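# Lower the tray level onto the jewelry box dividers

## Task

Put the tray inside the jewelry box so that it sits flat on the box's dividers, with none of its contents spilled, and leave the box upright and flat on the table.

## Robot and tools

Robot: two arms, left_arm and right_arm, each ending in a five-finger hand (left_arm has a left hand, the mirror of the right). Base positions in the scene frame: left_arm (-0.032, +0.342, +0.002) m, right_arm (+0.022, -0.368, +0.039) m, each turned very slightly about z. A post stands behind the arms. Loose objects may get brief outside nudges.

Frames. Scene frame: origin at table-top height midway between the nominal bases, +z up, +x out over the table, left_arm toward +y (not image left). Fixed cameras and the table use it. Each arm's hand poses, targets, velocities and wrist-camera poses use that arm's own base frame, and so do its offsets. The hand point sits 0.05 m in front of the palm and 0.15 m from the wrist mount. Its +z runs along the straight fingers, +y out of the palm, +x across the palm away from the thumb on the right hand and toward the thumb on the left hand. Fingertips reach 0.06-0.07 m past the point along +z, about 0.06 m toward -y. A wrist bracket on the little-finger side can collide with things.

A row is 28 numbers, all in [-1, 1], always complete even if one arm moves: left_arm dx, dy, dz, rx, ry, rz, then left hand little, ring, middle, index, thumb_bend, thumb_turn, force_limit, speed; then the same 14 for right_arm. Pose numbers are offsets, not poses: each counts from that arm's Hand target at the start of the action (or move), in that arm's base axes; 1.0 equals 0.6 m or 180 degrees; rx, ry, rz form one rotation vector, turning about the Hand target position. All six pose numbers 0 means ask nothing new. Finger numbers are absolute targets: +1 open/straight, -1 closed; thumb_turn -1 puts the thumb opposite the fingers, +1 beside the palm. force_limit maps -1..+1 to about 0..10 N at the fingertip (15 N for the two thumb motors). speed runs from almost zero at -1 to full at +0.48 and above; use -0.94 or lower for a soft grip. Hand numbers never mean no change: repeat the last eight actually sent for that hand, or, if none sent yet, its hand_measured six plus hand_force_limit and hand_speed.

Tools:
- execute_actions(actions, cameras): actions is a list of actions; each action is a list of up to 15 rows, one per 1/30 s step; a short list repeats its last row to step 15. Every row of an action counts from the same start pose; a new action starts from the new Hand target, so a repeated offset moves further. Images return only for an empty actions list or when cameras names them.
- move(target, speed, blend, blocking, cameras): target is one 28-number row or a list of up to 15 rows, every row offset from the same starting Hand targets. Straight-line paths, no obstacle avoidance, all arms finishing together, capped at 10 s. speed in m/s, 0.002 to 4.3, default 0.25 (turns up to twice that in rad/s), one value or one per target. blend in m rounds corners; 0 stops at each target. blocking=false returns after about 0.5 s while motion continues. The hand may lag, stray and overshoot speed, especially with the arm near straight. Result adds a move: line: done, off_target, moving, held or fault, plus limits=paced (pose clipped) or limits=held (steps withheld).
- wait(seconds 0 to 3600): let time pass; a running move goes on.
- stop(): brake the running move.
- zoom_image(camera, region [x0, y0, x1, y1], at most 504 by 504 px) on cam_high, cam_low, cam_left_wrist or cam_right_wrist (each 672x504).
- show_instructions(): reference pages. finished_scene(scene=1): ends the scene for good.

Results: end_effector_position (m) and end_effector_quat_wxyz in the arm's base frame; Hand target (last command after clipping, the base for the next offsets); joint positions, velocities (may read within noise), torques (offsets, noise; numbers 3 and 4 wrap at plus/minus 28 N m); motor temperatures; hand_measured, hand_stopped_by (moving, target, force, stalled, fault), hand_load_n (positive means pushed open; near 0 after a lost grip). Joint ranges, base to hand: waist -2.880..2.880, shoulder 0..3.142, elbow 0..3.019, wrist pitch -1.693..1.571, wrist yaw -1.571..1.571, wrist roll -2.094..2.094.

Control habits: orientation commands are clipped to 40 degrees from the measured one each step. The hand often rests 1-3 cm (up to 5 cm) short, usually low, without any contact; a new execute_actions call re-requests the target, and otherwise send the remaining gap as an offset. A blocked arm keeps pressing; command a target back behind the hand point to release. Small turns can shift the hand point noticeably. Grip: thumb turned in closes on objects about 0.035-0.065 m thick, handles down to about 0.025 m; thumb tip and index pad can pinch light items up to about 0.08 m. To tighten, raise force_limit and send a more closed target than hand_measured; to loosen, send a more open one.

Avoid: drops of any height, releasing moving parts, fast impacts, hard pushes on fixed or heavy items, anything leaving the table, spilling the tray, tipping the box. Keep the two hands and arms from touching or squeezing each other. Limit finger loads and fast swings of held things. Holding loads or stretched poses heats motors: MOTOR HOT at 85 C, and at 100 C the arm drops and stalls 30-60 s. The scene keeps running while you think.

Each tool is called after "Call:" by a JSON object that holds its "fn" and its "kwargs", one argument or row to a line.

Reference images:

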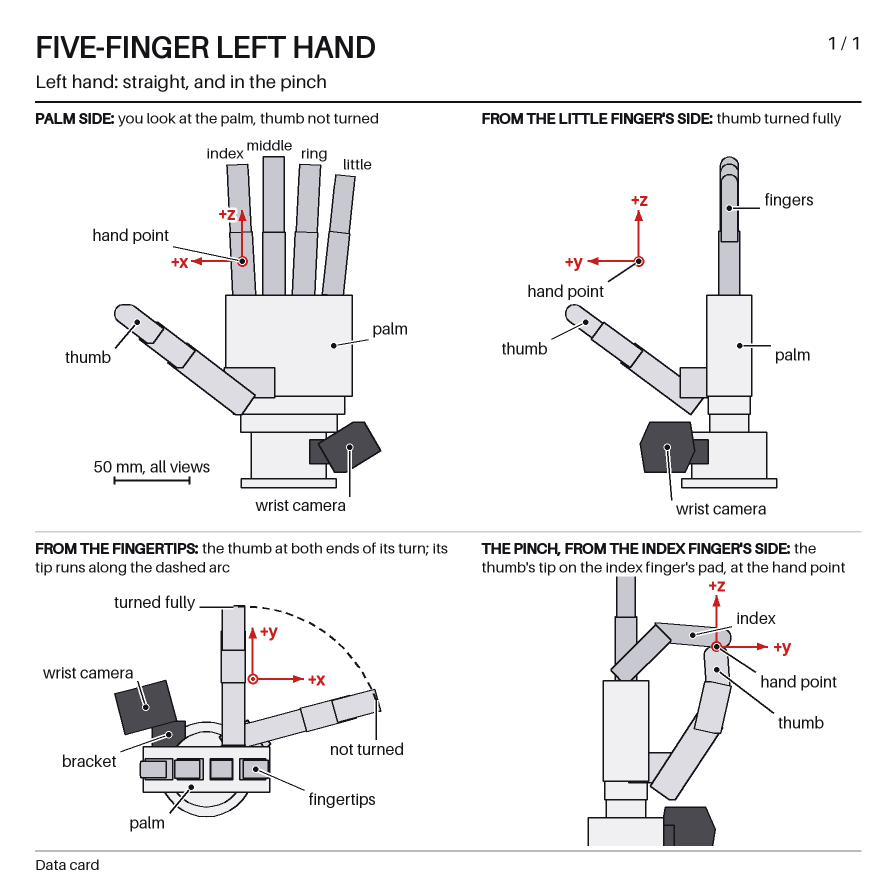

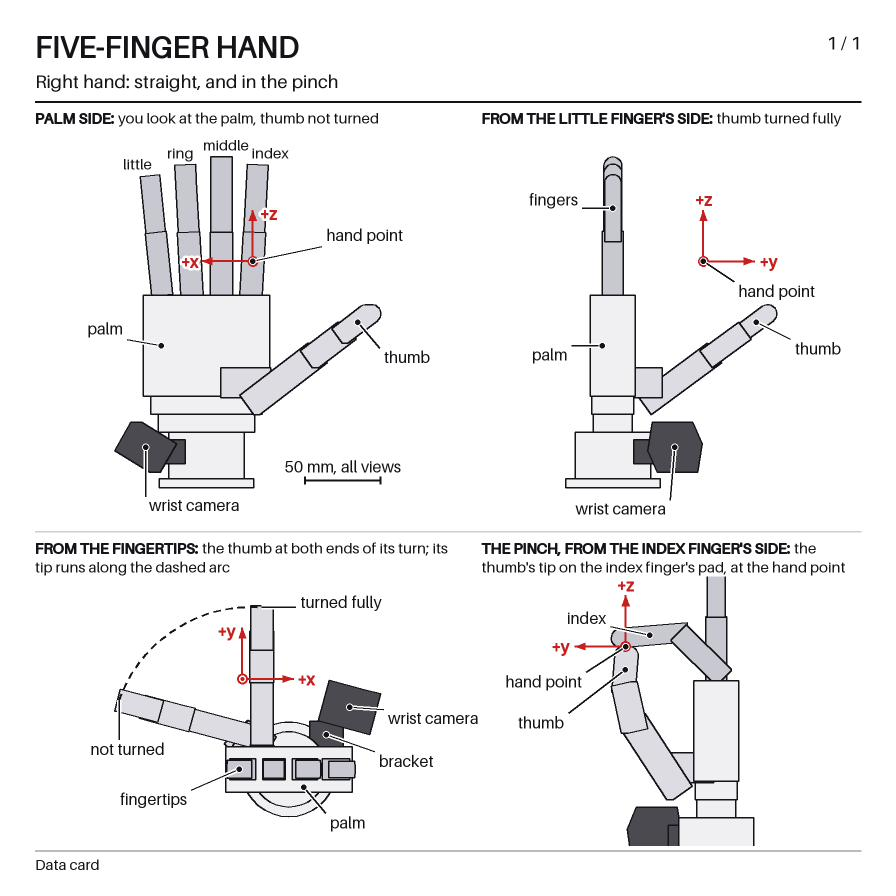

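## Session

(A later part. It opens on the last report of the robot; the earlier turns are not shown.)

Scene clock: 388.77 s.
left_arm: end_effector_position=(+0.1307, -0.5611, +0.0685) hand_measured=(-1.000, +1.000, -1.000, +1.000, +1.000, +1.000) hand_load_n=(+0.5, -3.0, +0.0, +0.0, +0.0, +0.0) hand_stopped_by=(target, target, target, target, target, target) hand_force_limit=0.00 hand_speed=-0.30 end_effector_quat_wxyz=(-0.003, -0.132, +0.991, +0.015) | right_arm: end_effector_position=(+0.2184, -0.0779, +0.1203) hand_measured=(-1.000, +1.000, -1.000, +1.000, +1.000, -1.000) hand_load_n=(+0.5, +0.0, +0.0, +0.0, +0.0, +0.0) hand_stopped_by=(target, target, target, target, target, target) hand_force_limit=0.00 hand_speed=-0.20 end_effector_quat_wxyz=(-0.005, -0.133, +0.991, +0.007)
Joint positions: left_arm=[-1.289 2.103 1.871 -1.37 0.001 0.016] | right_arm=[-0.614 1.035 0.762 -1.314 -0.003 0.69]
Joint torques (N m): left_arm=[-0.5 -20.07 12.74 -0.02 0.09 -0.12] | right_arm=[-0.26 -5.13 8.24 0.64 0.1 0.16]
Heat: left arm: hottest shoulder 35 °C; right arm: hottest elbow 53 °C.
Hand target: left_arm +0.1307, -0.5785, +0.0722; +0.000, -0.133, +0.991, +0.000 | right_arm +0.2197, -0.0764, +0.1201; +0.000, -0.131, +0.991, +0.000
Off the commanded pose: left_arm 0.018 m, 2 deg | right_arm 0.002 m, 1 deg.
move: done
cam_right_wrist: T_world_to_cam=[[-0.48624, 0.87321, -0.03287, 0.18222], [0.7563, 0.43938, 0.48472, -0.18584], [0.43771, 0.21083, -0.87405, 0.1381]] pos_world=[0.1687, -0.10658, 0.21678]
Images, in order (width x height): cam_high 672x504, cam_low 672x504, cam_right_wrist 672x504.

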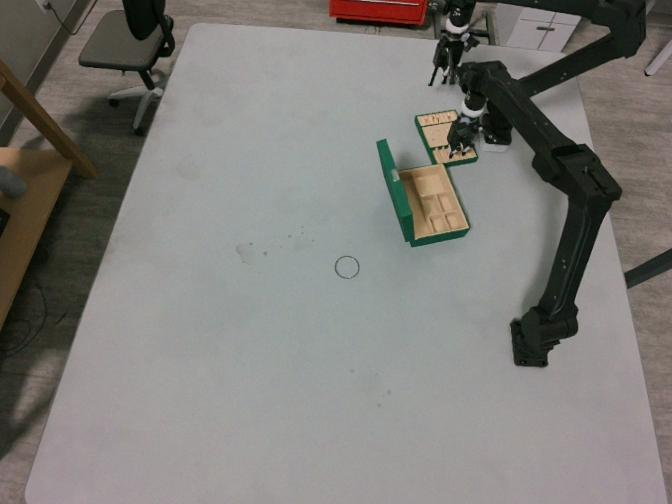

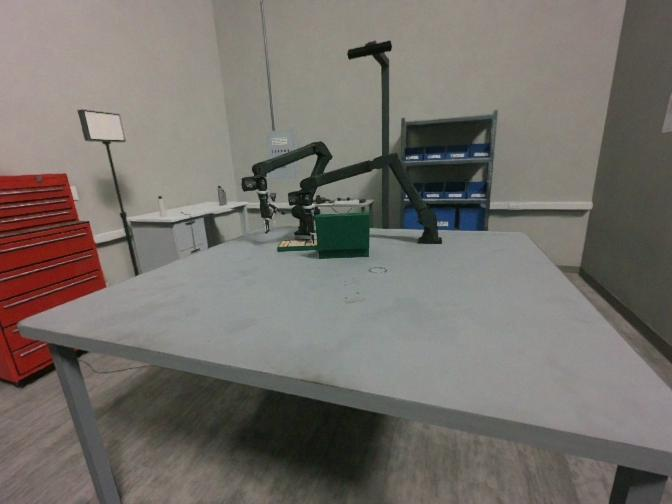

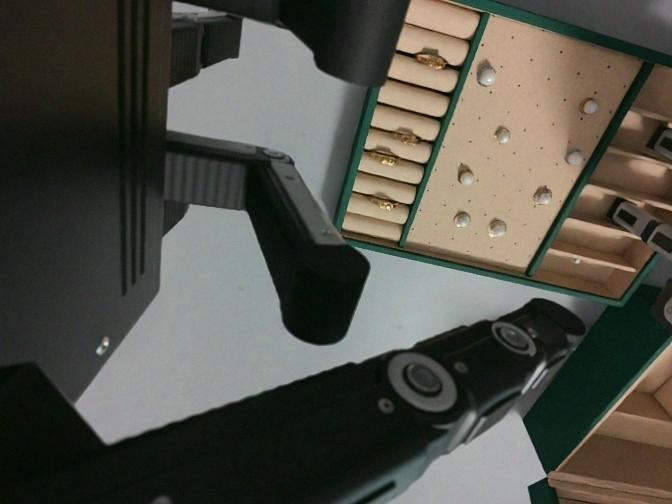

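Call:
{"fn": "move", "kwargs": {
  "target": [
    [0,0,0.0,0,0,0,-1,1,-1,1,1,1,0,-0.3,0,0,-0.1335,0,0,0,-1,1,-1,1,1,-1,0,-0.2],
    [0,0,0.0,0,0,0,-1,1,-1,1,1,1,0,-0.3,-0.0107,0.0693,-0.1335,0,0,0,-1,1,-1,1,1,-1,0,-0.2]
  ],
  "speed": 0.06,
  "blend": [0.01,0],
  "cameras": ["cam_right_wrist","cam_high","cam_low"]
}}

Call:
{"fn": "zoom_image", "kwargs": {
  "camera": "cam_high",
  "region": [400, 60, 520, 180]
}}

Scene clock: 396.20 s.
left_arm: end_effector_position=(+0.1307, -0.5611, +0.0685) hand_measured=(-1.000, +1.000, -1.000, +1.000, +1.000, +1.000) hand_load_n=(+0.0, -2.5, +0.0, +0.0, +0.0, +0.0) hand_stopped_by=(target, target, target, target, target, target) hand_force_limit=0.00 hand_speed=-0.30 end_effector_quat_wxyz=(-0.003, -0.132, +0.991, +0.015) | right_arm: end_effector_position=(+0.2163, -0.0384, +0.0395) hand_measured=(-1.000, +1.000, -1.000, +1.000, +1.000, -1.000) hand_load_n=(+0.0, +0.0, +0.0, -0.5, +0.0, +0.0) hand_stopped_by=(target, target, target, target, target, target) hand_force_limit=0.00 hand_speed=-0.20 end_effector_quat_wxyz=(+0.001, -0.133, +0.991, +0.000)
Joint positions: left_arm=[-1.289 2.103 1.871 -1.37 0.001 0.016] | right_arm=[-0.476 1.054 0.546 -1.061 -0.002 0.827]
Joint torques (N m): left_arm=[-0.5 -20.13 12.74 -0.02 0.09 -0.12] | right_arm=[-0.21 -4.89 7.54 -0.13 0.08 0.2]
Motor temperatures (°C): left_arm=[22 35 34 20 19 21] | right_arm=[21 32 50 20 22 25]
Heat: left arm: hottest shoulder 35 °C; right arm: hottest elbow 50 °C.
Hand target: left_arm +0.1307, -0.5785, +0.0722; +0.000, -0.133, +0.991, +0.000 | right_arm +0.2134, -0.0349, +0.0400; +0.000, -0.131, +0.991, +0.000
Off the commanded pose: left_arm 0.018 m, 2 deg | right_arm 0.005 m, 0 deg.
move: done
cam_right_wrist: T_world_to_cam=[[-0.48566, 0.87277, -0.04916, 0.14449], [0.74913, 0.44452, 0.49113, -0.16092], [0.45049, 0.20169, -0.8697, 0.05676]] pos_world=[0.16515, -0.06602, 0.1355]
Images, in order (width x height): cam_high 672x504, cam_low 672x504, cam_right_wrist 672x504.

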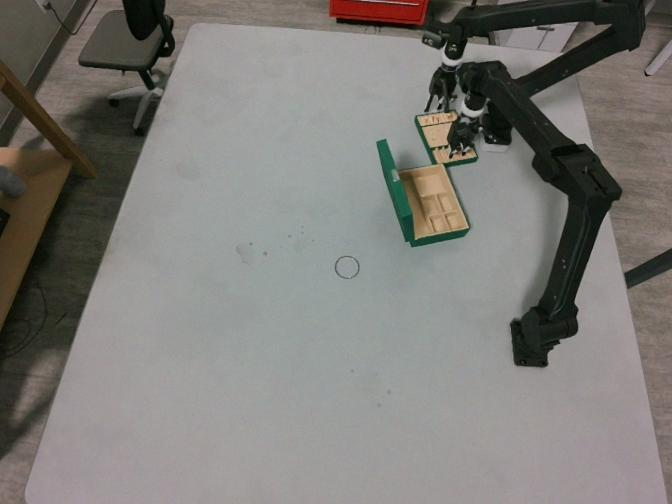

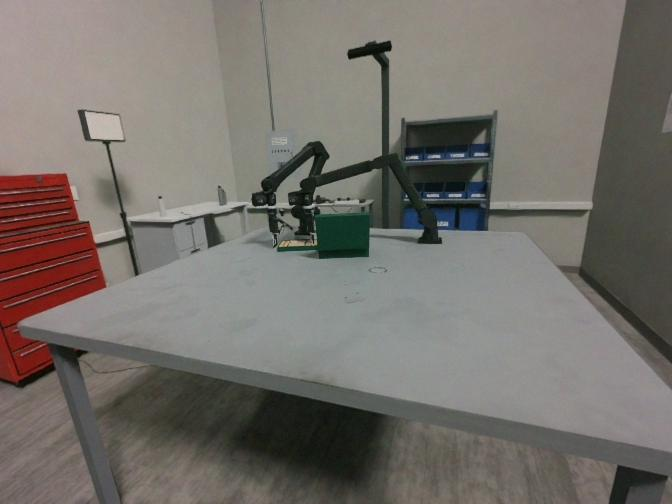

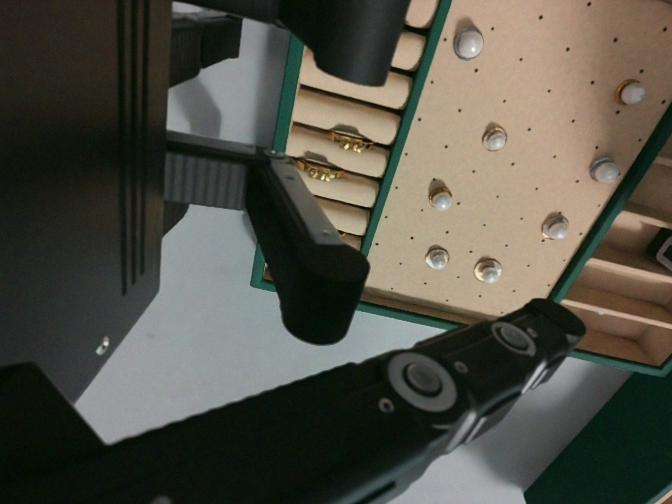

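Scaled by 4.200 from the camera's image (finer frame: 960x720).

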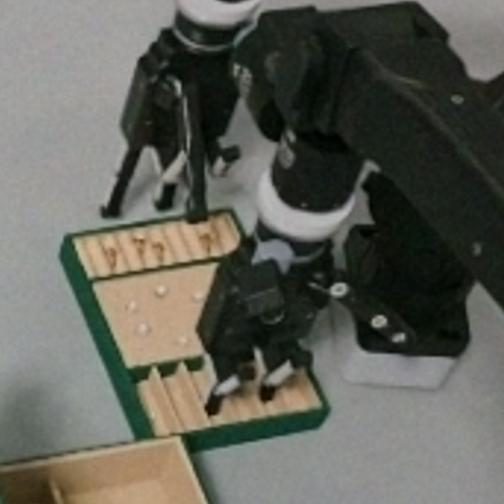

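Call:
{"fn": "move", "kwargs": {
  "target": [
    [0.0052,-0.0193,0.0,0,0,0,-1,1,-1,1,1,1,0,-0.3,-0.0121,0.0451,0.001,0,0,0,-1,1,-1,1,1,-1,0,-0.2]
  ],
  "speed": 0.03,
  "cameras": ["cam_right_wrist","cam_high","cam_left_wrist"]
}}

Call:
{"fn": "zoom_image", "kwargs": {
  "camera": "cam_high",
  "region": [400, 60, 520, 180]
}}

Scene clock: 400.87 s.
left_arm: end_effector_position=(+0.1342, -0.5730, +0.0687) hand_measured=(-1.000, +1.000, -1.000, +1.000, +1.000, +1.000) hand_load_n=(+0.0, -2.5, +0.0, +0.0, +0.0, +0.0) hand_stopped_by=(target, target, target, target, target, target) hand_force_limit=0.00 hand_speed=-0.30 end_effector_quat_wxyz=(-0.003, -0.132, +0.991, +0.015) | right_arm: end_effector_position=(+0.2105, -0.0165, +0.0401) hand_measured=(-1.000, +1.000, -1.000, +1.000, +1.000, -1.000) hand_load_n=(+0.0, +0.0, +0.0, +0.0, +0.0, +0.0) hand_stopped_by=(target, target, target, target, target, target) hand_force_limit=0.00 hand_speed=-0.20 end_effector_quat_wxyz=(+0.002, -0.132, +0.991, -0.009)
Joint positions: left_arm=[-1.289 2.138 1.932 -1.395 0.001 0.016] | right_arm=[-0.383 0.99 0.514 -1.083 0.013 0.922]
Joint torques (N m): left_arm=[-0.5 -20.54 12.79 -0.02 0.09 -0.12] | right_arm=[0.5 -3.78 7.39 -0.42 -0.62 0.24]
Heat: left arm: hottest shoulder 35 °C; right arm: hottest elbow 49 °C.
Hand target: left_arm +0.1339, -0.5900, +0.0722; +0.000, -0.133, +0.991, +0.000 | right_arm +0.2061, -0.0078, +0.0407; -0.001, -0.131, +0.991, +0.000
Off the commanded pose: left_arm 0.017 m, 2 deg | right_arm 0.010 m, 1 deg.
move: off_target (left_arm)
cam_left_wrist: T_world_to_cam=[[0.01246, -0.99978, 0.01707, -0.57652], [-0.87247, -0.00253, 0.48866, 0.08699], [-0.4885, -0.02098, -0.87231, 0.23258]] pos_world=[0.1967, -0.57129, 0.17022]
cam_right_wrist: T_world_to_cam=[[-0.48413, 0.87249, -0.06615, 0.12301], [0.74844, 0.45208, 0.48525, -0.16607], [0.45328, 0.18541, -0.87187, 0.05467]] pos_world=[0.15907, -0.04239, 0.13639]
Images, in order (width x height): cam_high 672x504, cam_left_wrist 672x504, cam_right_wrist 672x504.

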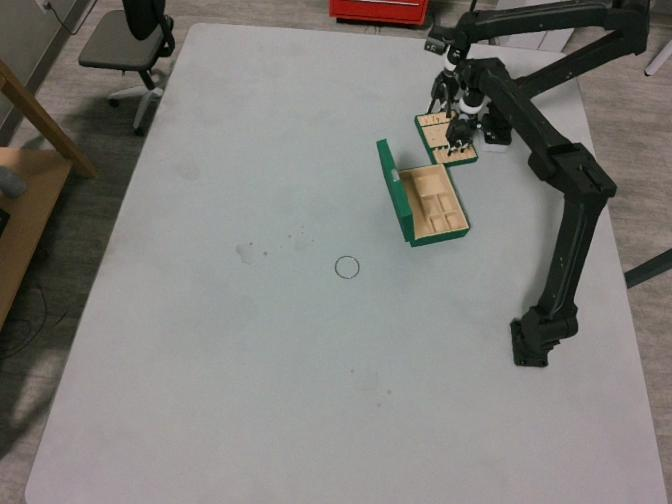

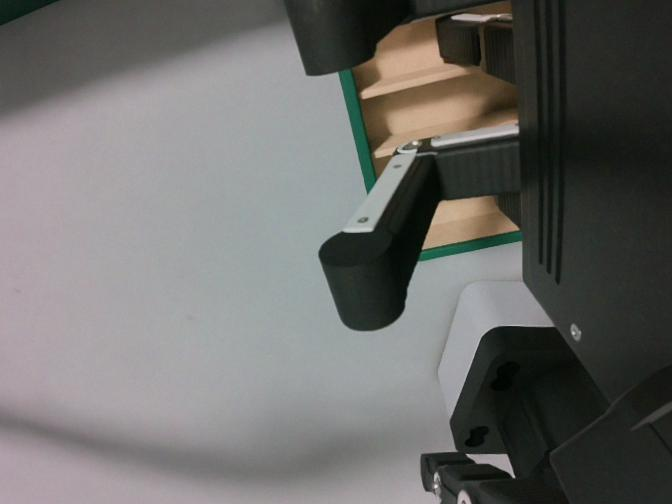

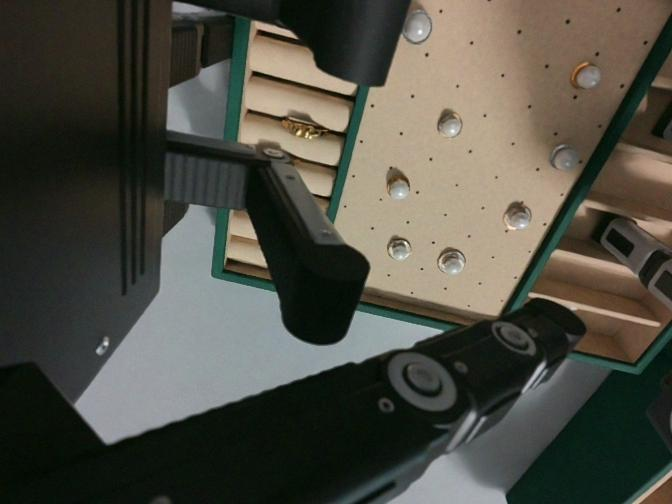

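Scaled by 4.200 from the camera's image (finer frame: 960x720).

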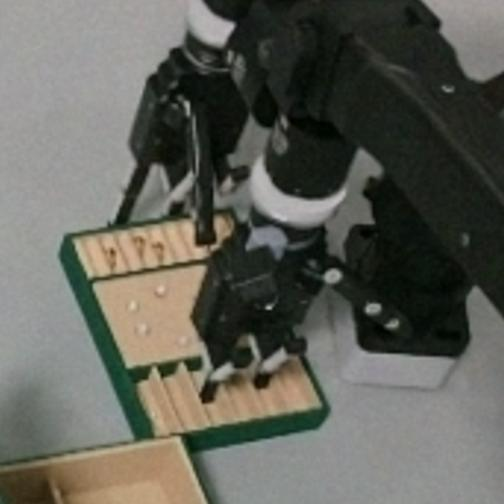

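Call:
{"fn": "move", "kwargs": {
  "target": [
    [0.0044,-0.0161,0.0,0,0,0,-1,1,-1,1,1,1,0,-0.3,-0.0043,0.0161,0.001,0,0,0,-1,1,-1,1,1,-1,0,-0.2]
  ],
  "speed": 0.03,
  "cameras": ["cam_right_wrist","cam_high","cam_left_wrist"]
}}

Call:
{"fn": "zoom_image", "kwargs": {
  "camera": "cam_right_wrist",
  "region": [480, 160, 672, 380]
}}

Scene clock: 403.70 s.
left_arm: end_effector_position=(+0.1341, -0.5729, +0.0688) hand_measured=(-1.000, +1.000, -1.000, +1.000, +1.000, +1.000) hand_load_n=(+0.0, -1.5, +0.0, +0.0, +0.0, +0.0) hand_stopped_by=(target, target, target, target, target, target) hand_force_limit=0.00 hand_speed=-0.30 end_effector_quat_wxyz=(-0.003, -0.132, +0.991, +0.015) | right_arm: end_effector_position=(+0.2103, -0.0171, +0.0399) hand_measured=(-1.000, +1.000, -1.000, +1.000, +1.000, -1.000) hand_load_n=(+0.0, +0.0, +0.0, +0.0, +0.0, +0.0) hand_stopped_by=(target, target, target, target, target, target) hand_force_limit=0.00 hand_speed=-0.20 end_effector_quat_wxyz=(+0.001, -0.132, +0.991, -0.010)
Joint positions: left_arm=[-1.289 2.138 1.932 -1.395 0.001 0.016] | right_arm=[-0.383 0.99 0.514 -1.083 0.017 0.922]
Joint torques (N m): left_arm=[0.15 -22.18 8.44 -0.09 0.1 -0.04] | right_arm=[-1.03 -2.9 8.35 0.24 -0.17 0.02]
Heat: left arm: hottest shoulder 35 °C; right arm: hottest elbow 48 °C.
Hand target: left_arm +0.1342, -0.5730, +0.0688; -0.003, -0.132, +0.991, +0.015 (not the last commanded pose) | right_arm +0.2106, -0.0165, +0.0401; +0.002, -0.132, +0.991, -0.009 (not the last commanded pose)
Off the commanded pose: left_arm 0.027 m, 2 deg | right_arm 0.020 m, 1 deg.
move: held (left_arm, right_arm; a check stopped the path); limits=held
pose unreachable (left arm): on one or more control steps of this call, first in action 0 (counted from 0), this arm could not follow its commanded pose, so it was not sent that pose on those steps. It may still have moved: this result reports where it is.
cause: moving toward the commanded pose would bring a part of the arm too close to another arm (a part of this arm just beyond joint 4 (wrist pitch) and a part of the right arm just beyond its joint 4 (wrist pitch), along the way the arms are being sent, or toward where that arm still pushes).
pose unreachable (right arm): on one or more control steps of this call, first in action 0 (counted from 0), this arm could not follow its commanded pose, so it was not sent that pose on those steps. It may still have moved: this result reports where it is.
cause: moving toward the commanded pose would bring a part of the arm too close to another arm (a part of this arm just beyond joint 4 (wrist pitch) and a part of the left arm just beyond its joint 4 (wrist pitch), along the way the arms are being sent, or toward where that arm still pushes).
cam_left_wrist: T_world_to_cam=[[0.01248, -0.99978, 0.01671, -0.57637], [-0.87241, -0.00272, 0.48877, 0.08685], [-0.48862, -0.02068, -0.87225, 0.23277]] pos_world=[0.1967, -0.57119, 0.17022]
cam_right_wrist: T_world_to_cam=[[-0.48342, 0.87271, -0.06835, 0.12334], [0.74945, 0.45296, 0.48286, -0.16564], [0.45236, 0.1822, -0.87303, 0.05483]] pos_world=[0.15896, -0.0426, 0.13628]
Images, in order (width x height): cam_high 672x504, cam_left_wrist 672x504, cam_right_wrist 672x504.

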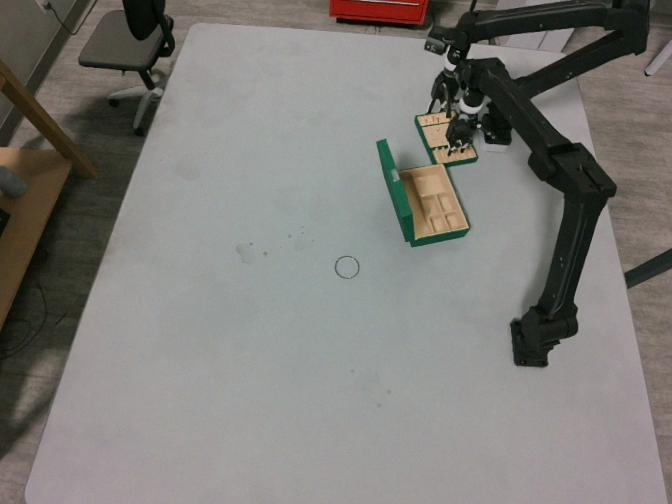

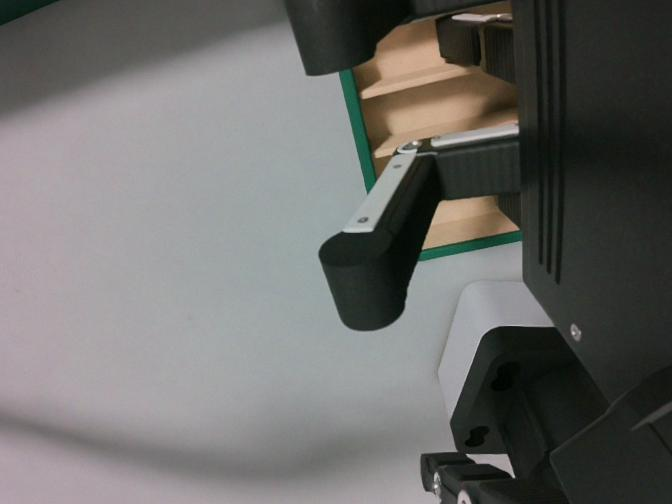

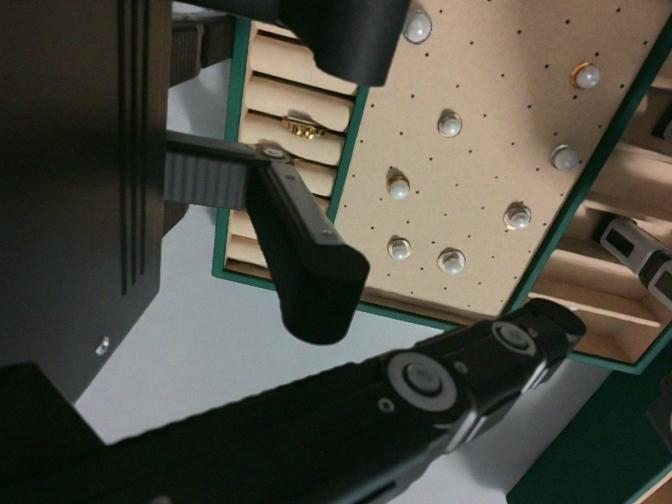

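Scaled by 2.291 from the camera's image (finer frame: 960x720).

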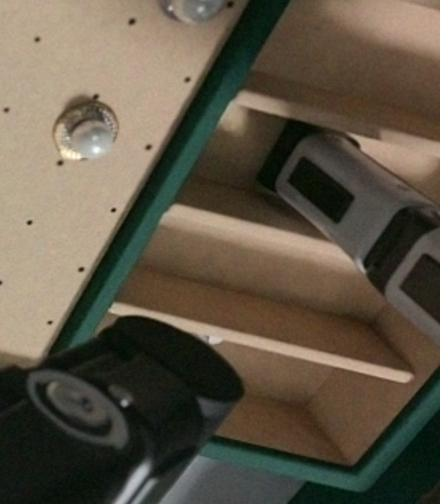

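Call:
{"fn": "move", "kwargs": {
  "target": [
    [0,0,0.07,0,0,0,-1,1,-1,1,1,1,0,-0.3,0,0,0,0,0,0,-1,1,-1,1,1,-1,0,-0.2],
    [-0.015,0.055,0.02,-0.1276,-0.0347,0,-1,1,-1,1,1,1,0,-0.3,0,0,0,0,0,0,-1,1,-1,1,1,-1,0,-0.2]
  ],
  "speed": 0.06,
  "cameras": ["cam_right_wrist","cam_high","cam_left_wrist"]
}}

Call:
{"fn": "zoom_image", "kwargs": {
  "camera": "cam_high",
  "region": [400, 80, 500, 180]
}}

Scene clock: 418.47 s.
left_arm: end_effector_position=(+0.1230, -0.5381, +0.0717) hand_measured=(-1.000, +1.000, -1.000, +1.000, +1.000, +1.000) hand_load_n=(+0.0, +0.0, +0.0, +0.0, +0.0, +0.0) hand_stopped_by=(target, target, target, target, target, target) hand_force_limit=0.00 hand_speed=-0.30 end_effector_quat_wxyz=(+0.023, -0.130, +0.975, -0.176) | right_arm: end_effector_position=(+0.2103, -0.0171, +0.0399) hand_measured=(-1.000, +1.000, -1.000, +1.000, +1.000, -1.000) hand_load_n=(+0.0, +0.0, +0.0, +0.0, +0.0, +0.0) hand_stopped_by=(target, target, target, target, target, target) hand_force_limit=0.00 hand_speed=-0.20 end_effector_quat_wxyz=(+0.001, -0.132, +0.991, -0.010)
Joint positions: left_arm=[-1.289 1.763 1.373 -0.823 0.006 0.016] | right_arm=[-0.383 0.99 0.514 -1.083 0.017 0.922]
Joint torques (N m): left_arm=[0.44 -19.08 8.21 0.96 0.18 -0.02] | right_arm=[-1.08 -2.96 8.32 0.31 -0.18 -0.01]
Heat: left arm: hottest shoulder 35 °C; right arm: hottest elbow 46 °C.
Hand target: left_arm +0.1252, -0.5400, +0.0808; +0.025, -0.130, +0.973, -0.190 | right_arm +0.2106, -0.0165, +0.0401; +0.002, -0.132, +0.991, -0.009
Off the commanded pose: left_arm 0.009 m, 2 deg | right_arm 0.001 m, 0 deg.
move: done
cam_left_wrist: T_world_to_cam=[[-0.0092, -0.92408, 0.38208, -0.52428], [-0.9169, 0.16026, 0.36553, 0.17779], [-0.39901, -0.34697, -0.84877, 0.04235]] pos_world=[0.17509, -0.49827, 0.17127]
cam_right_wrist: T_world_to_cam=[[-0.48342, 0.87271, -0.06835, 0.12334], [0.74945, 0.45296, 0.48286, -0.16564], [0.45236, 0.1822, -0.87303, 0.05483]] pos_world=[0.15896, -0.0426, 0.13628]
Images, in order (width x height): cam_high 672x504, cam_left_wrist 672x504, cam_right_wrist 672x504.

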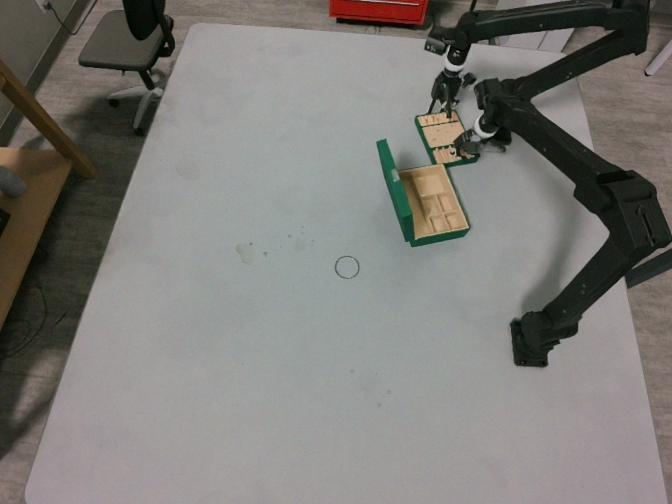

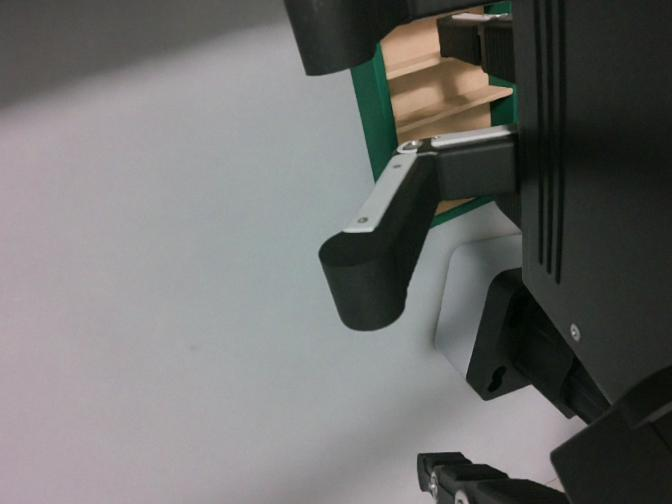

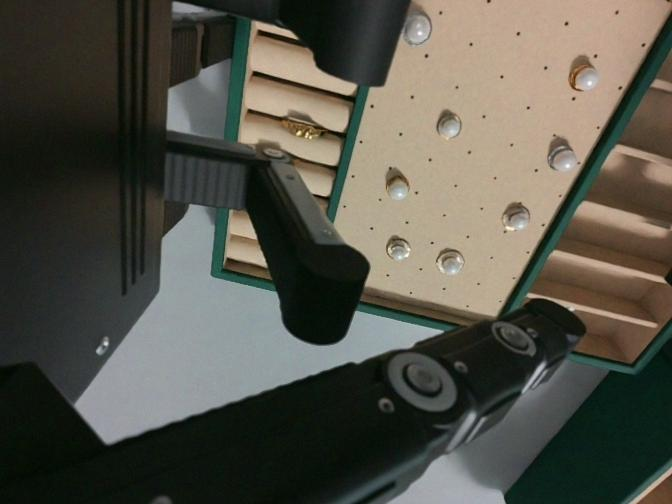

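Scaled by 5.040 from the camera's image (finer frame: 960x720).

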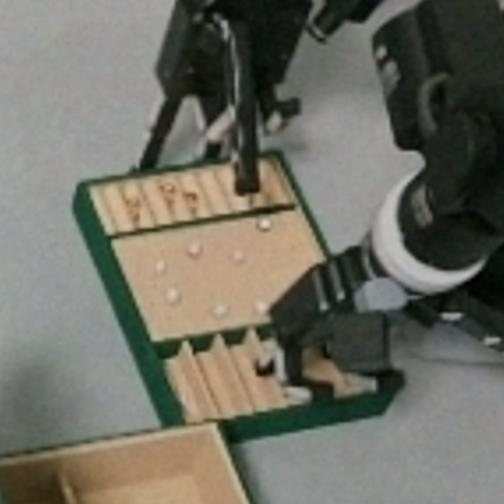

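Call:
{"fn": "zoom_image", "kwargs": {
  "camera": "cam_left_wrist",
  "region": [370, 0, 530, 130]
}}

Call:
{"fn": "zoom_image", "kwargs": {
  "camera": "cam_left_wrist",
  "region": [420, 170, 540, 250]
}}

Call:
{"fn": "zoom_image", "kwargs": {
  "camera": "cam_high",
  "region": [430, 130, 485, 170]
}}

Scaled by 3.150 from the camera's image (finer frame: 960x720).

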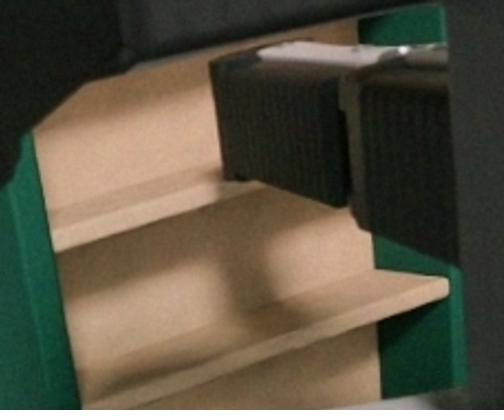

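Scaled by 4.200 from the camera's image (finer frame: 960x720).

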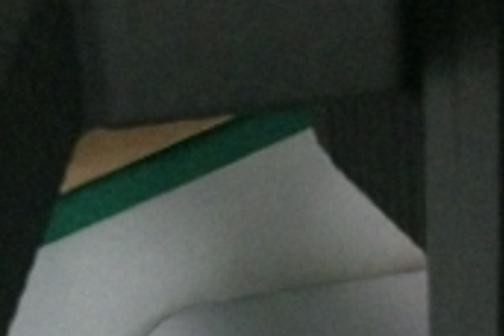

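Scaled by 9.164 from the camera's image (finer frame: 960x720).

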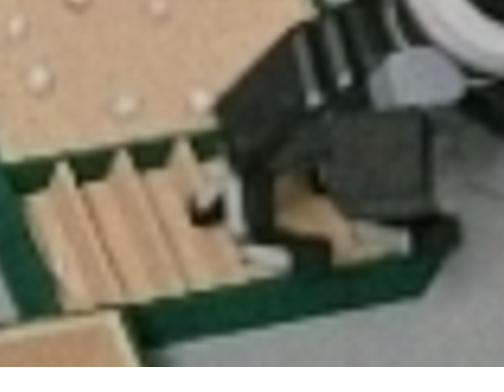

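Call:
{"fn": "move", "kwargs": {
  "target": [
    [0.0105,0.0028,0,0,0,0,-1,1,-1,1,1,1,0,-0.3,0,0,0,0,0,0,-1,1,-1,1,1,-1,0,-0.2]
  ],
  "speed": 0.06,
  "cameras": ["cam_left_wrist"]
}}

Call:
{"fn": "zoom_image", "kwargs": {
  "camera": "cam_left_wrist",
  "region": [370, 0, 530, 130]
}}

Scene clock: 424.63 s.
left_arm: end_effector_position=(+0.1258, -0.5374, +0.0718) hand_measured=(-1.000, +1.000, -1.000, +1.000, +1.000, +1.000) hand_load_n=(+0.0, +0.0, +0.5, +0.0, +0.0, +0.0) hand_stopped_by=(target, target, target, target, target, target) hand_force_limit=0.00 hand_speed=-0.30 end_effector_quat_wxyz=(+0.022, -0.131, +0.975, -0.177) | right_arm: end_effector_position=(+0.2103, -0.0171, +0.0399) hand_measured=(-1.000, +1.000, -1.000, +1.000, +1.000, -1.000) hand_load_n=(+0.0, +0.0, +0.0, +0.0, +0.0, +0.0) hand_stopped_by=(target, target, target, target, target, target) hand_force_limit=0.00 hand_speed=-0.20 end_effector_quat_wxyz=(+0.001, -0.132, +0.991, -0.010)
Joint positions: left_arm=[-1.282 1.763 1.373 -0.822 0.01 0.019] | right_arm=[-0.383 0.99 0.514 -1.083 0.017 0.922]
Joint torques (N m): left_arm=[1.03 -19.08 8.32 0.91 0.21 0.09] | right_arm=[-0.91 -3.02 8.39 0.34 -0.19 0.01]
Motor temperatures (°C): left_arm=[22 34 32 20 19 21] | right_arm=[21 29 45 20 22 25]
Heat: left arm: hottest shoulder 34 °C; right arm: hottest elbow 45 °C.
Hand target: left_arm +0.1315, -0.5384, +0.0808; +0.025, -0.130, +0.973, -0.190 | right_arm +0.2106, -0.0165, +0.0401; +0.002, -0.132, +0.991, -0.009
Off the commanded pose: left_arm 0.011 m, 2 deg | right_arm 0.001 m, 0 deg.
move: off_target (left_arm)
cam_left_wrist: T_world_to_cam=[[-0.00576, -0.92361, 0.38328, -0.52395], [-0.91631, 0.15836, 0.36784, 0.17899], [-0.40044, -0.34909, -0.84722, 0.0427]] pos_world=[0.17809, -0.49736, 0.17116]

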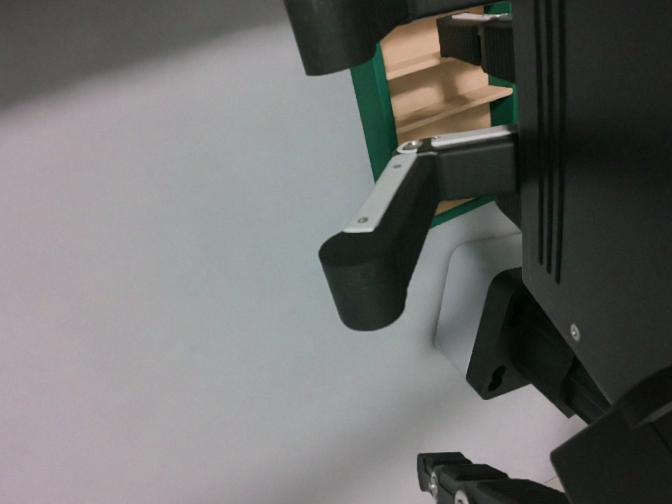

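Scaled by 3.150 from the camera's image (finer frame: 960x720).

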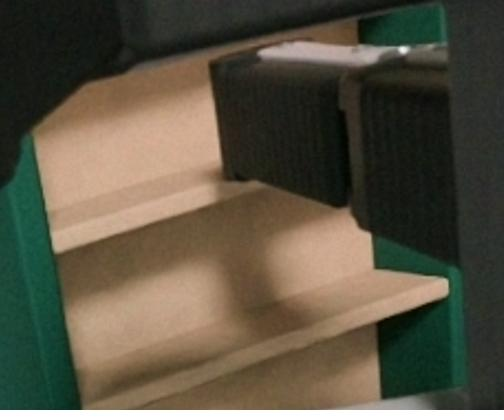

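Call:
{"fn": "wait", "kwargs": {
  "seconds": 0.5,
  "cameras": ["cam_left_wrist","cam_right_wrist"]
}}

Call:
{"fn": "zoom_image", "kwargs": {
  "camera": "cam_left_wrist",
  "region": [370, 0, 530, 130]
}}

Scene clock: 426.20 s.
left_arm: end_effector_position=(+0.1261, -0.5373, +0.0718) hand_measured=(-1.000, +1.000, -1.000, +1.000, +1.000, +1.000) hand_load_n=(-0.5, +0.0, +0.5, +0.0, +0.0, +0.0) hand_stopped_by=(target, target, target, target, target, target) hand_force_limit=0.00 hand_speed=-0.30 end_effector_quat_wxyz=(+0.022, -0.131, +0.975, -0.177) | right_arm: end_effector_position=(+0.2103, -0.0171, +0.0399) hand_measured=(-1.000, +1.000, -1.000, +1.000, +1.000, -1.000) hand_load_n=(+0.0, +0.0, +0.0, +0.0, +0.0, +0.0) hand_stopped_by=(target, target, target, target, target, target) hand_force_limit=0.00 hand_speed=-0.20 end_effector_quat_wxyz=(+0.001, -0.132, +0.991, -0.010)
Joint positions: left_arm=[-1.282 1.763 1.373 -0.822 0.01 0.02] | right_arm=[-0.383 0.99 0.514 -1.083 0.017 0.922]
Joint torques (N m): left_arm=[0.97 -19.02 8.31 0.91 0.19 0.07] | right_arm=[-1.03 -2.96 8.25 0.28 -0.19 -0.01]
Heat: left arm: hottest shoulder 34 °C; right arm: hottest elbow 45 °C.
Hand target: left_arm +0.1316, -0.5384, +0.0808; +0.025, -0.130, +0.973, -0.190 | right_arm +0.2106, -0.0165, +0.0401; +0.002, -0.132, +0.991, -0.009
Off the commanded pose: left_arm 0.011 m, 2 deg | right_arm 0.001 m, 0 deg.
wait: 0.50 s; at rest from the start
cam_left_wrist: T_world_to_cam=[[-0.00617, -0.92363, 0.38324, -0.52388], [-0.91634, 0.15867, 0.36763, 0.17936], [-0.40036, -0.34891, -0.84733, 0.04288]] pos_world=[0.17829, -0.49737, 0.17116]
cam_right_wrist: T_world_to_cam=[[-0.48342, 0.87271, -0.06835, 0.12334], [0.74945, 0.45296, 0.48286, -0.16564], [0.45236, 0.1822, -0.87303, 0.05483]] pos_world=[0.15896, -0.0426, 0.13628]

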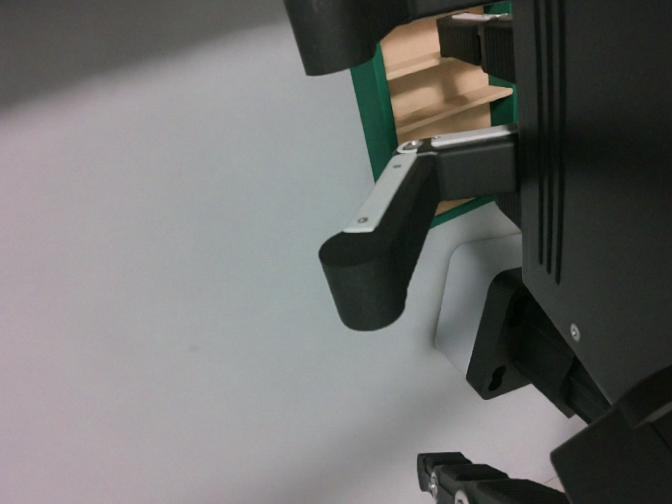

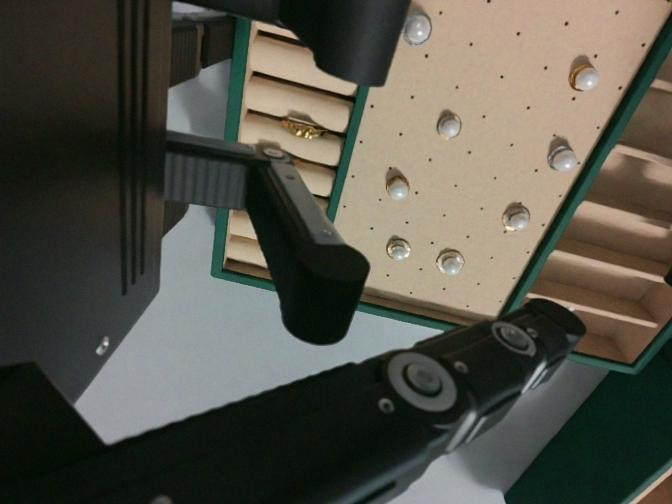

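Scaled by 3.150 from the camera's image (finer frame: 960x720).

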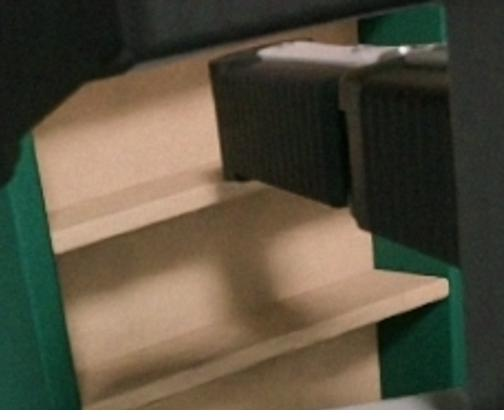

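Call:
{"fn": "move", "kwargs": {
  "target": [
    [0.0105,0.0028,0,0,0,0,-1,1,-1,1,1,1,0,-0.3,0,0,0,0,0,0,-1,1,-1,1,1,-1,0,-0.2]
  ],
  "speed": 0.06,
  "cameras": ["cam_left_wrist"]
}}

Call:
{"fn": "zoom_image", "kwargs": {
  "camera": "cam_left_wrist",
  "region": [370, 0, 530, 130]
}}

Scene clock: 428.23 s.
left_arm: end_effector_position=(+0.1333, -0.5353, +0.0718) hand_measured=(-1.000, +1.000, -1.000, +1.000, +1.000, +1.000) hand_load_n=(+0.0, +0.0, +0.0, +0.0, -0.5, +0.0) hand_stopped_by=(target, target, target, target, target, target) hand_force_limit=0.00 hand_speed=-0.30 end_effector_quat_wxyz=(+0.022, -0.132, +0.975, -0.177) | right_arm: end_effector_position=(+0.2103, -0.0171, +0.0399) hand_measured=(-1.000, +1.000, -1.000, +1.000, +1.000, -1.000) hand_load_n=(+0.0, +0.0, +0.0, +0.0, +0.0, +0.0) hand_stopped_by=(target, target, target, target, target, target) hand_force_limit=0.00 hand_speed=-0.20 end_effector_quat_wxyz=(+0.001, -0.132, +0.991, -0.010)
Joint positions: left_arm=[-1.268 1.763 1.373 -0.822 0.015 0.03] | right_arm=[-0.383 0.99 0.514 -1.083 0.017 0.922]
Joint torques (N m): left_arm=[0.73 -19.02 8.4 0.9 0.19 0.09] | right_arm=[-0.85 -3.08 8.23 0.29 -0.21 0.02]
Heat: left arm: hottest shoulder 34 °C; right arm: hottest elbow 44 °C.
Hand target: left_arm +0.1379, -0.5367, +0.0808; +0.025, -0.130, +0.973, -0.190 | right_arm +0.2106, -0.0165, +0.0401; +0.002, -0.132, +0.991, -0.009
Off the commanded pose: left_arm 0.010 m, 2 deg | right_arm 0.001 m, 0 deg.
move: done
cam_left_wrist: T_world_to_cam=[[-0.00363, -0.92355, 0.38346, -0.52217], [-0.91656, 0.15642, 0.36805, 0.18445], [-0.39989, -0.35012, -0.84706, 0.04582]] pos_world=[0.18549, -0.49506, 0.17116]

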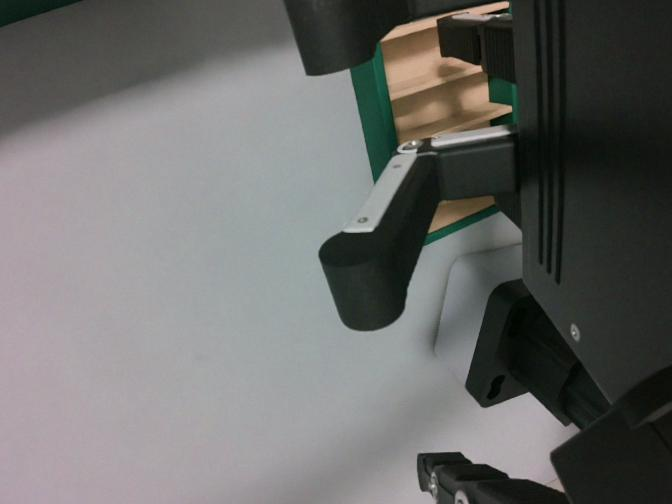

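Scaled by 3.150 from the camera's image (finer frame: 960x720).

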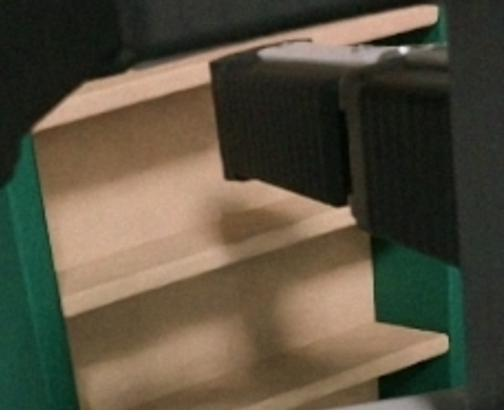

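Call:
{"fn": "move", "kwargs": {
  "target": [
    [-0.0145,-0.004,0,0,0,0,-1,1,-1,1,1,1,0,-0.3,0,0,0,0,0,0,-1,1,-1,1,1,-1,0,-0.2]
  ],
  "speed": 0.06,
  "cameras": ["cam_left_wrist"]
}}

Call:
{"fn": "zoom_image", "kwargs": {
  "camera": "cam_left_wrist",
  "region": [370, 0, 530, 130]
}}

Scene clock: 431.47 s.
left_arm: end_effector_position=(+0.1321, -0.5355, +0.0718) hand_measured=(-1.000, +1.000, -1.000, +1.000, +1.000, +1.000) hand_load_n=(+0.5, +0.0, +0.0, +0.0, +0.0, +0.0) hand_stopped_by=(target, target, target, target, target, target) hand_force_limit=0.00 hand_speed=-0.30 end_effector_quat_wxyz=(+0.022, -0.131, +0.975, -0.177) | right_arm: end_effector_position=(+0.2103, -0.0171, +0.0399) hand_measured=(-1.000, +1.000, -1.000, +1.000, +1.000, -1.000) hand_load_n=(+0.0, +0.0, +0.0, +0.0, +0.0, +0.0) hand_stopped_by=(target, target, target, target, target, target) hand_force_limit=0.00 hand_speed=-0.20 end_effector_quat_wxyz=(+0.001, -0.132, +0.991, -0.010)
Joint positions: left_arm=[-1.271 1.763 1.373 -0.822 0.014 0.031] | right_arm=[-0.383 0.99 0.514 -1.083 0.017 0.922]
Joint torques (N m): left_arm=[-0.44 -19.02 8.29 0.91 0.03 -0.1] | right_arm=[-0.79 -2.78 8.27 0.25 -0.19 0.02]
Heat: left arm: hottest shoulder 34 °C; right arm: hottest elbow 44 °C.
Hand target: left_arm +0.1291, -0.5391, +0.0808; +0.025, -0.130, +0.973, -0.190 | right_arm +0.2106, -0.0165, +0.0401; +0.002, -0.132, +0.991, -0.009
Off the commanded pose: left_arm 0.010 m, 2 deg | right_arm 0.001 m, 0 deg.
move: done
cam_left_wrist: T_world_to_cam=[[-0.00688, -0.92365, 0.38319, -0.52209], [-0.91641, 0.15918, 0.36723, 0.18488], [-0.40018, -0.34863, -0.84753, 0.04613]] pos_world=[0.18429, -0.49557, 0.17126]

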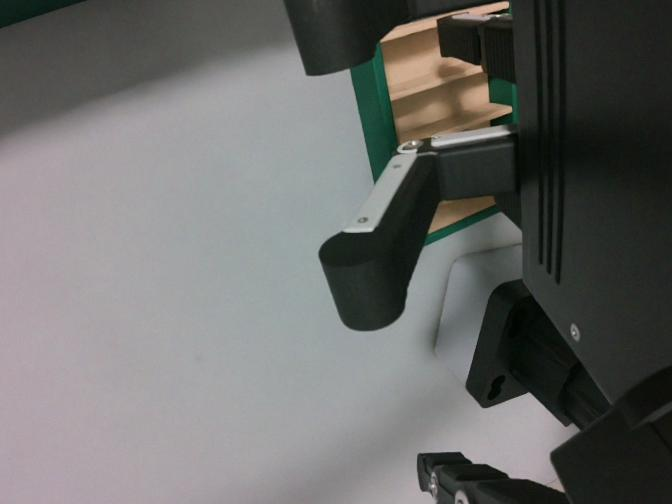

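Scaled by 3.150 from the camera's image (finer frame: 960x720).

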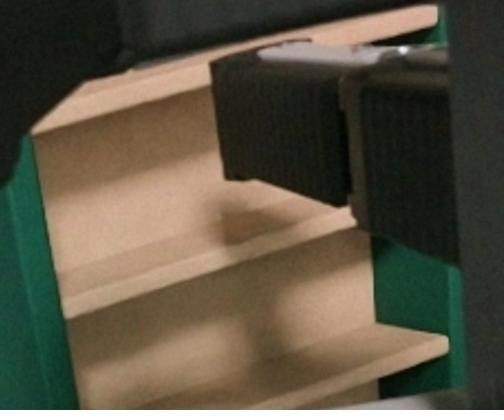

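Call:
{"fn": "move", "kwargs": {
  "target": [
    [-0.0097,-0.0026,0,0,0,0,-1,1,-1,1,1,1,0,-0.3,0,0,0,0,0,0,-1,1,-1,1,1,-1,0,-0.2]
  ],
  "speed": 0.06,
  "cameras": ["cam_left_wrist"]
}}

Call:
{"fn": "zoom_image", "kwargs": {
  "camera": "cam_left_wrist",
  "region": [370, 0, 530, 130]
}}

Scene clock: 433.97 s.
left_arm: end_effector_position=(+0.1264, -0.5371, +0.0717) hand_measured=(-1.000, +1.000, -1.000, +1.000, +1.000, +1.000) hand_load_n=(+0.0, +0.0, +0.0, +0.0, +0.0, +0.0) hand_stopped_by=(target, target, target, target, target, target) hand_force_limit=0.00 hand_speed=-0.30 end_effector_quat_wxyz=(+0.023, -0.128, +0.976, -0.177) | right_arm: end_effector_position=(+0.2103, -0.0171, +0.0399) hand_measured=(-1.000, +1.000, -1.000, +1.000, +1.000, -1.000) hand_load_n=(+0.0, +0.0, +0.0, +0.0, +0.0, +0.0) hand_stopped_by=(target, target, target, target, target, target) hand_force_limit=0.00 hand_speed=-0.20 end_effector_quat_wxyz=(+0.001, -0.132, +0.991, -0.010)
Joint positions: left_arm=[-1.282 1.763 1.373 -0.822 0.01 0.025] | right_arm=[-0.383 0.99 0.514 -1.083 0.017 0.922]
Joint torques (N m): left_arm=[-0.44 -19.08 8.25 0.94 0.03 -0.14] | right_arm=[-0.97 -2.96 8.28 0.31 -0.19 0.03]
Heat: left arm: hottest shoulder 33 °C; right arm: hottest elbow 44 °C.
Hand target: left_arm +0.1232, -0.5407, +0.0808; +0.025, -0.130, +0.973, -0.190 | right_arm +0.2106, -0.0165, +0.0401; +0.002, -0.132, +0.991, -0.009
Off the commanded pose: left_arm 0.010 m, 2 deg | right_arm 0.001 m, 0 deg.
move: done
cam_left_wrist: T_world_to_cam=[[-0.01193, -0.92381, 0.38266, -0.52289], [-0.91634, 0.16327, 0.3656, 0.18234], [-0.40022, -0.34628, -0.84848, 0.0446]] pos_world=[0.1787, -0.49738, 0.17127]

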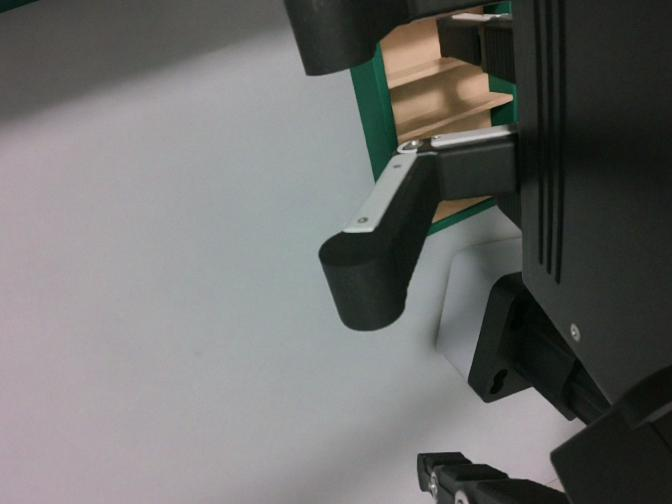

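Scaled by 3.150 from the camera's image (finer frame: 960x720).

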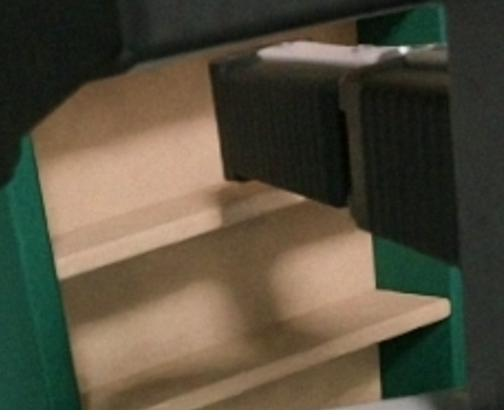

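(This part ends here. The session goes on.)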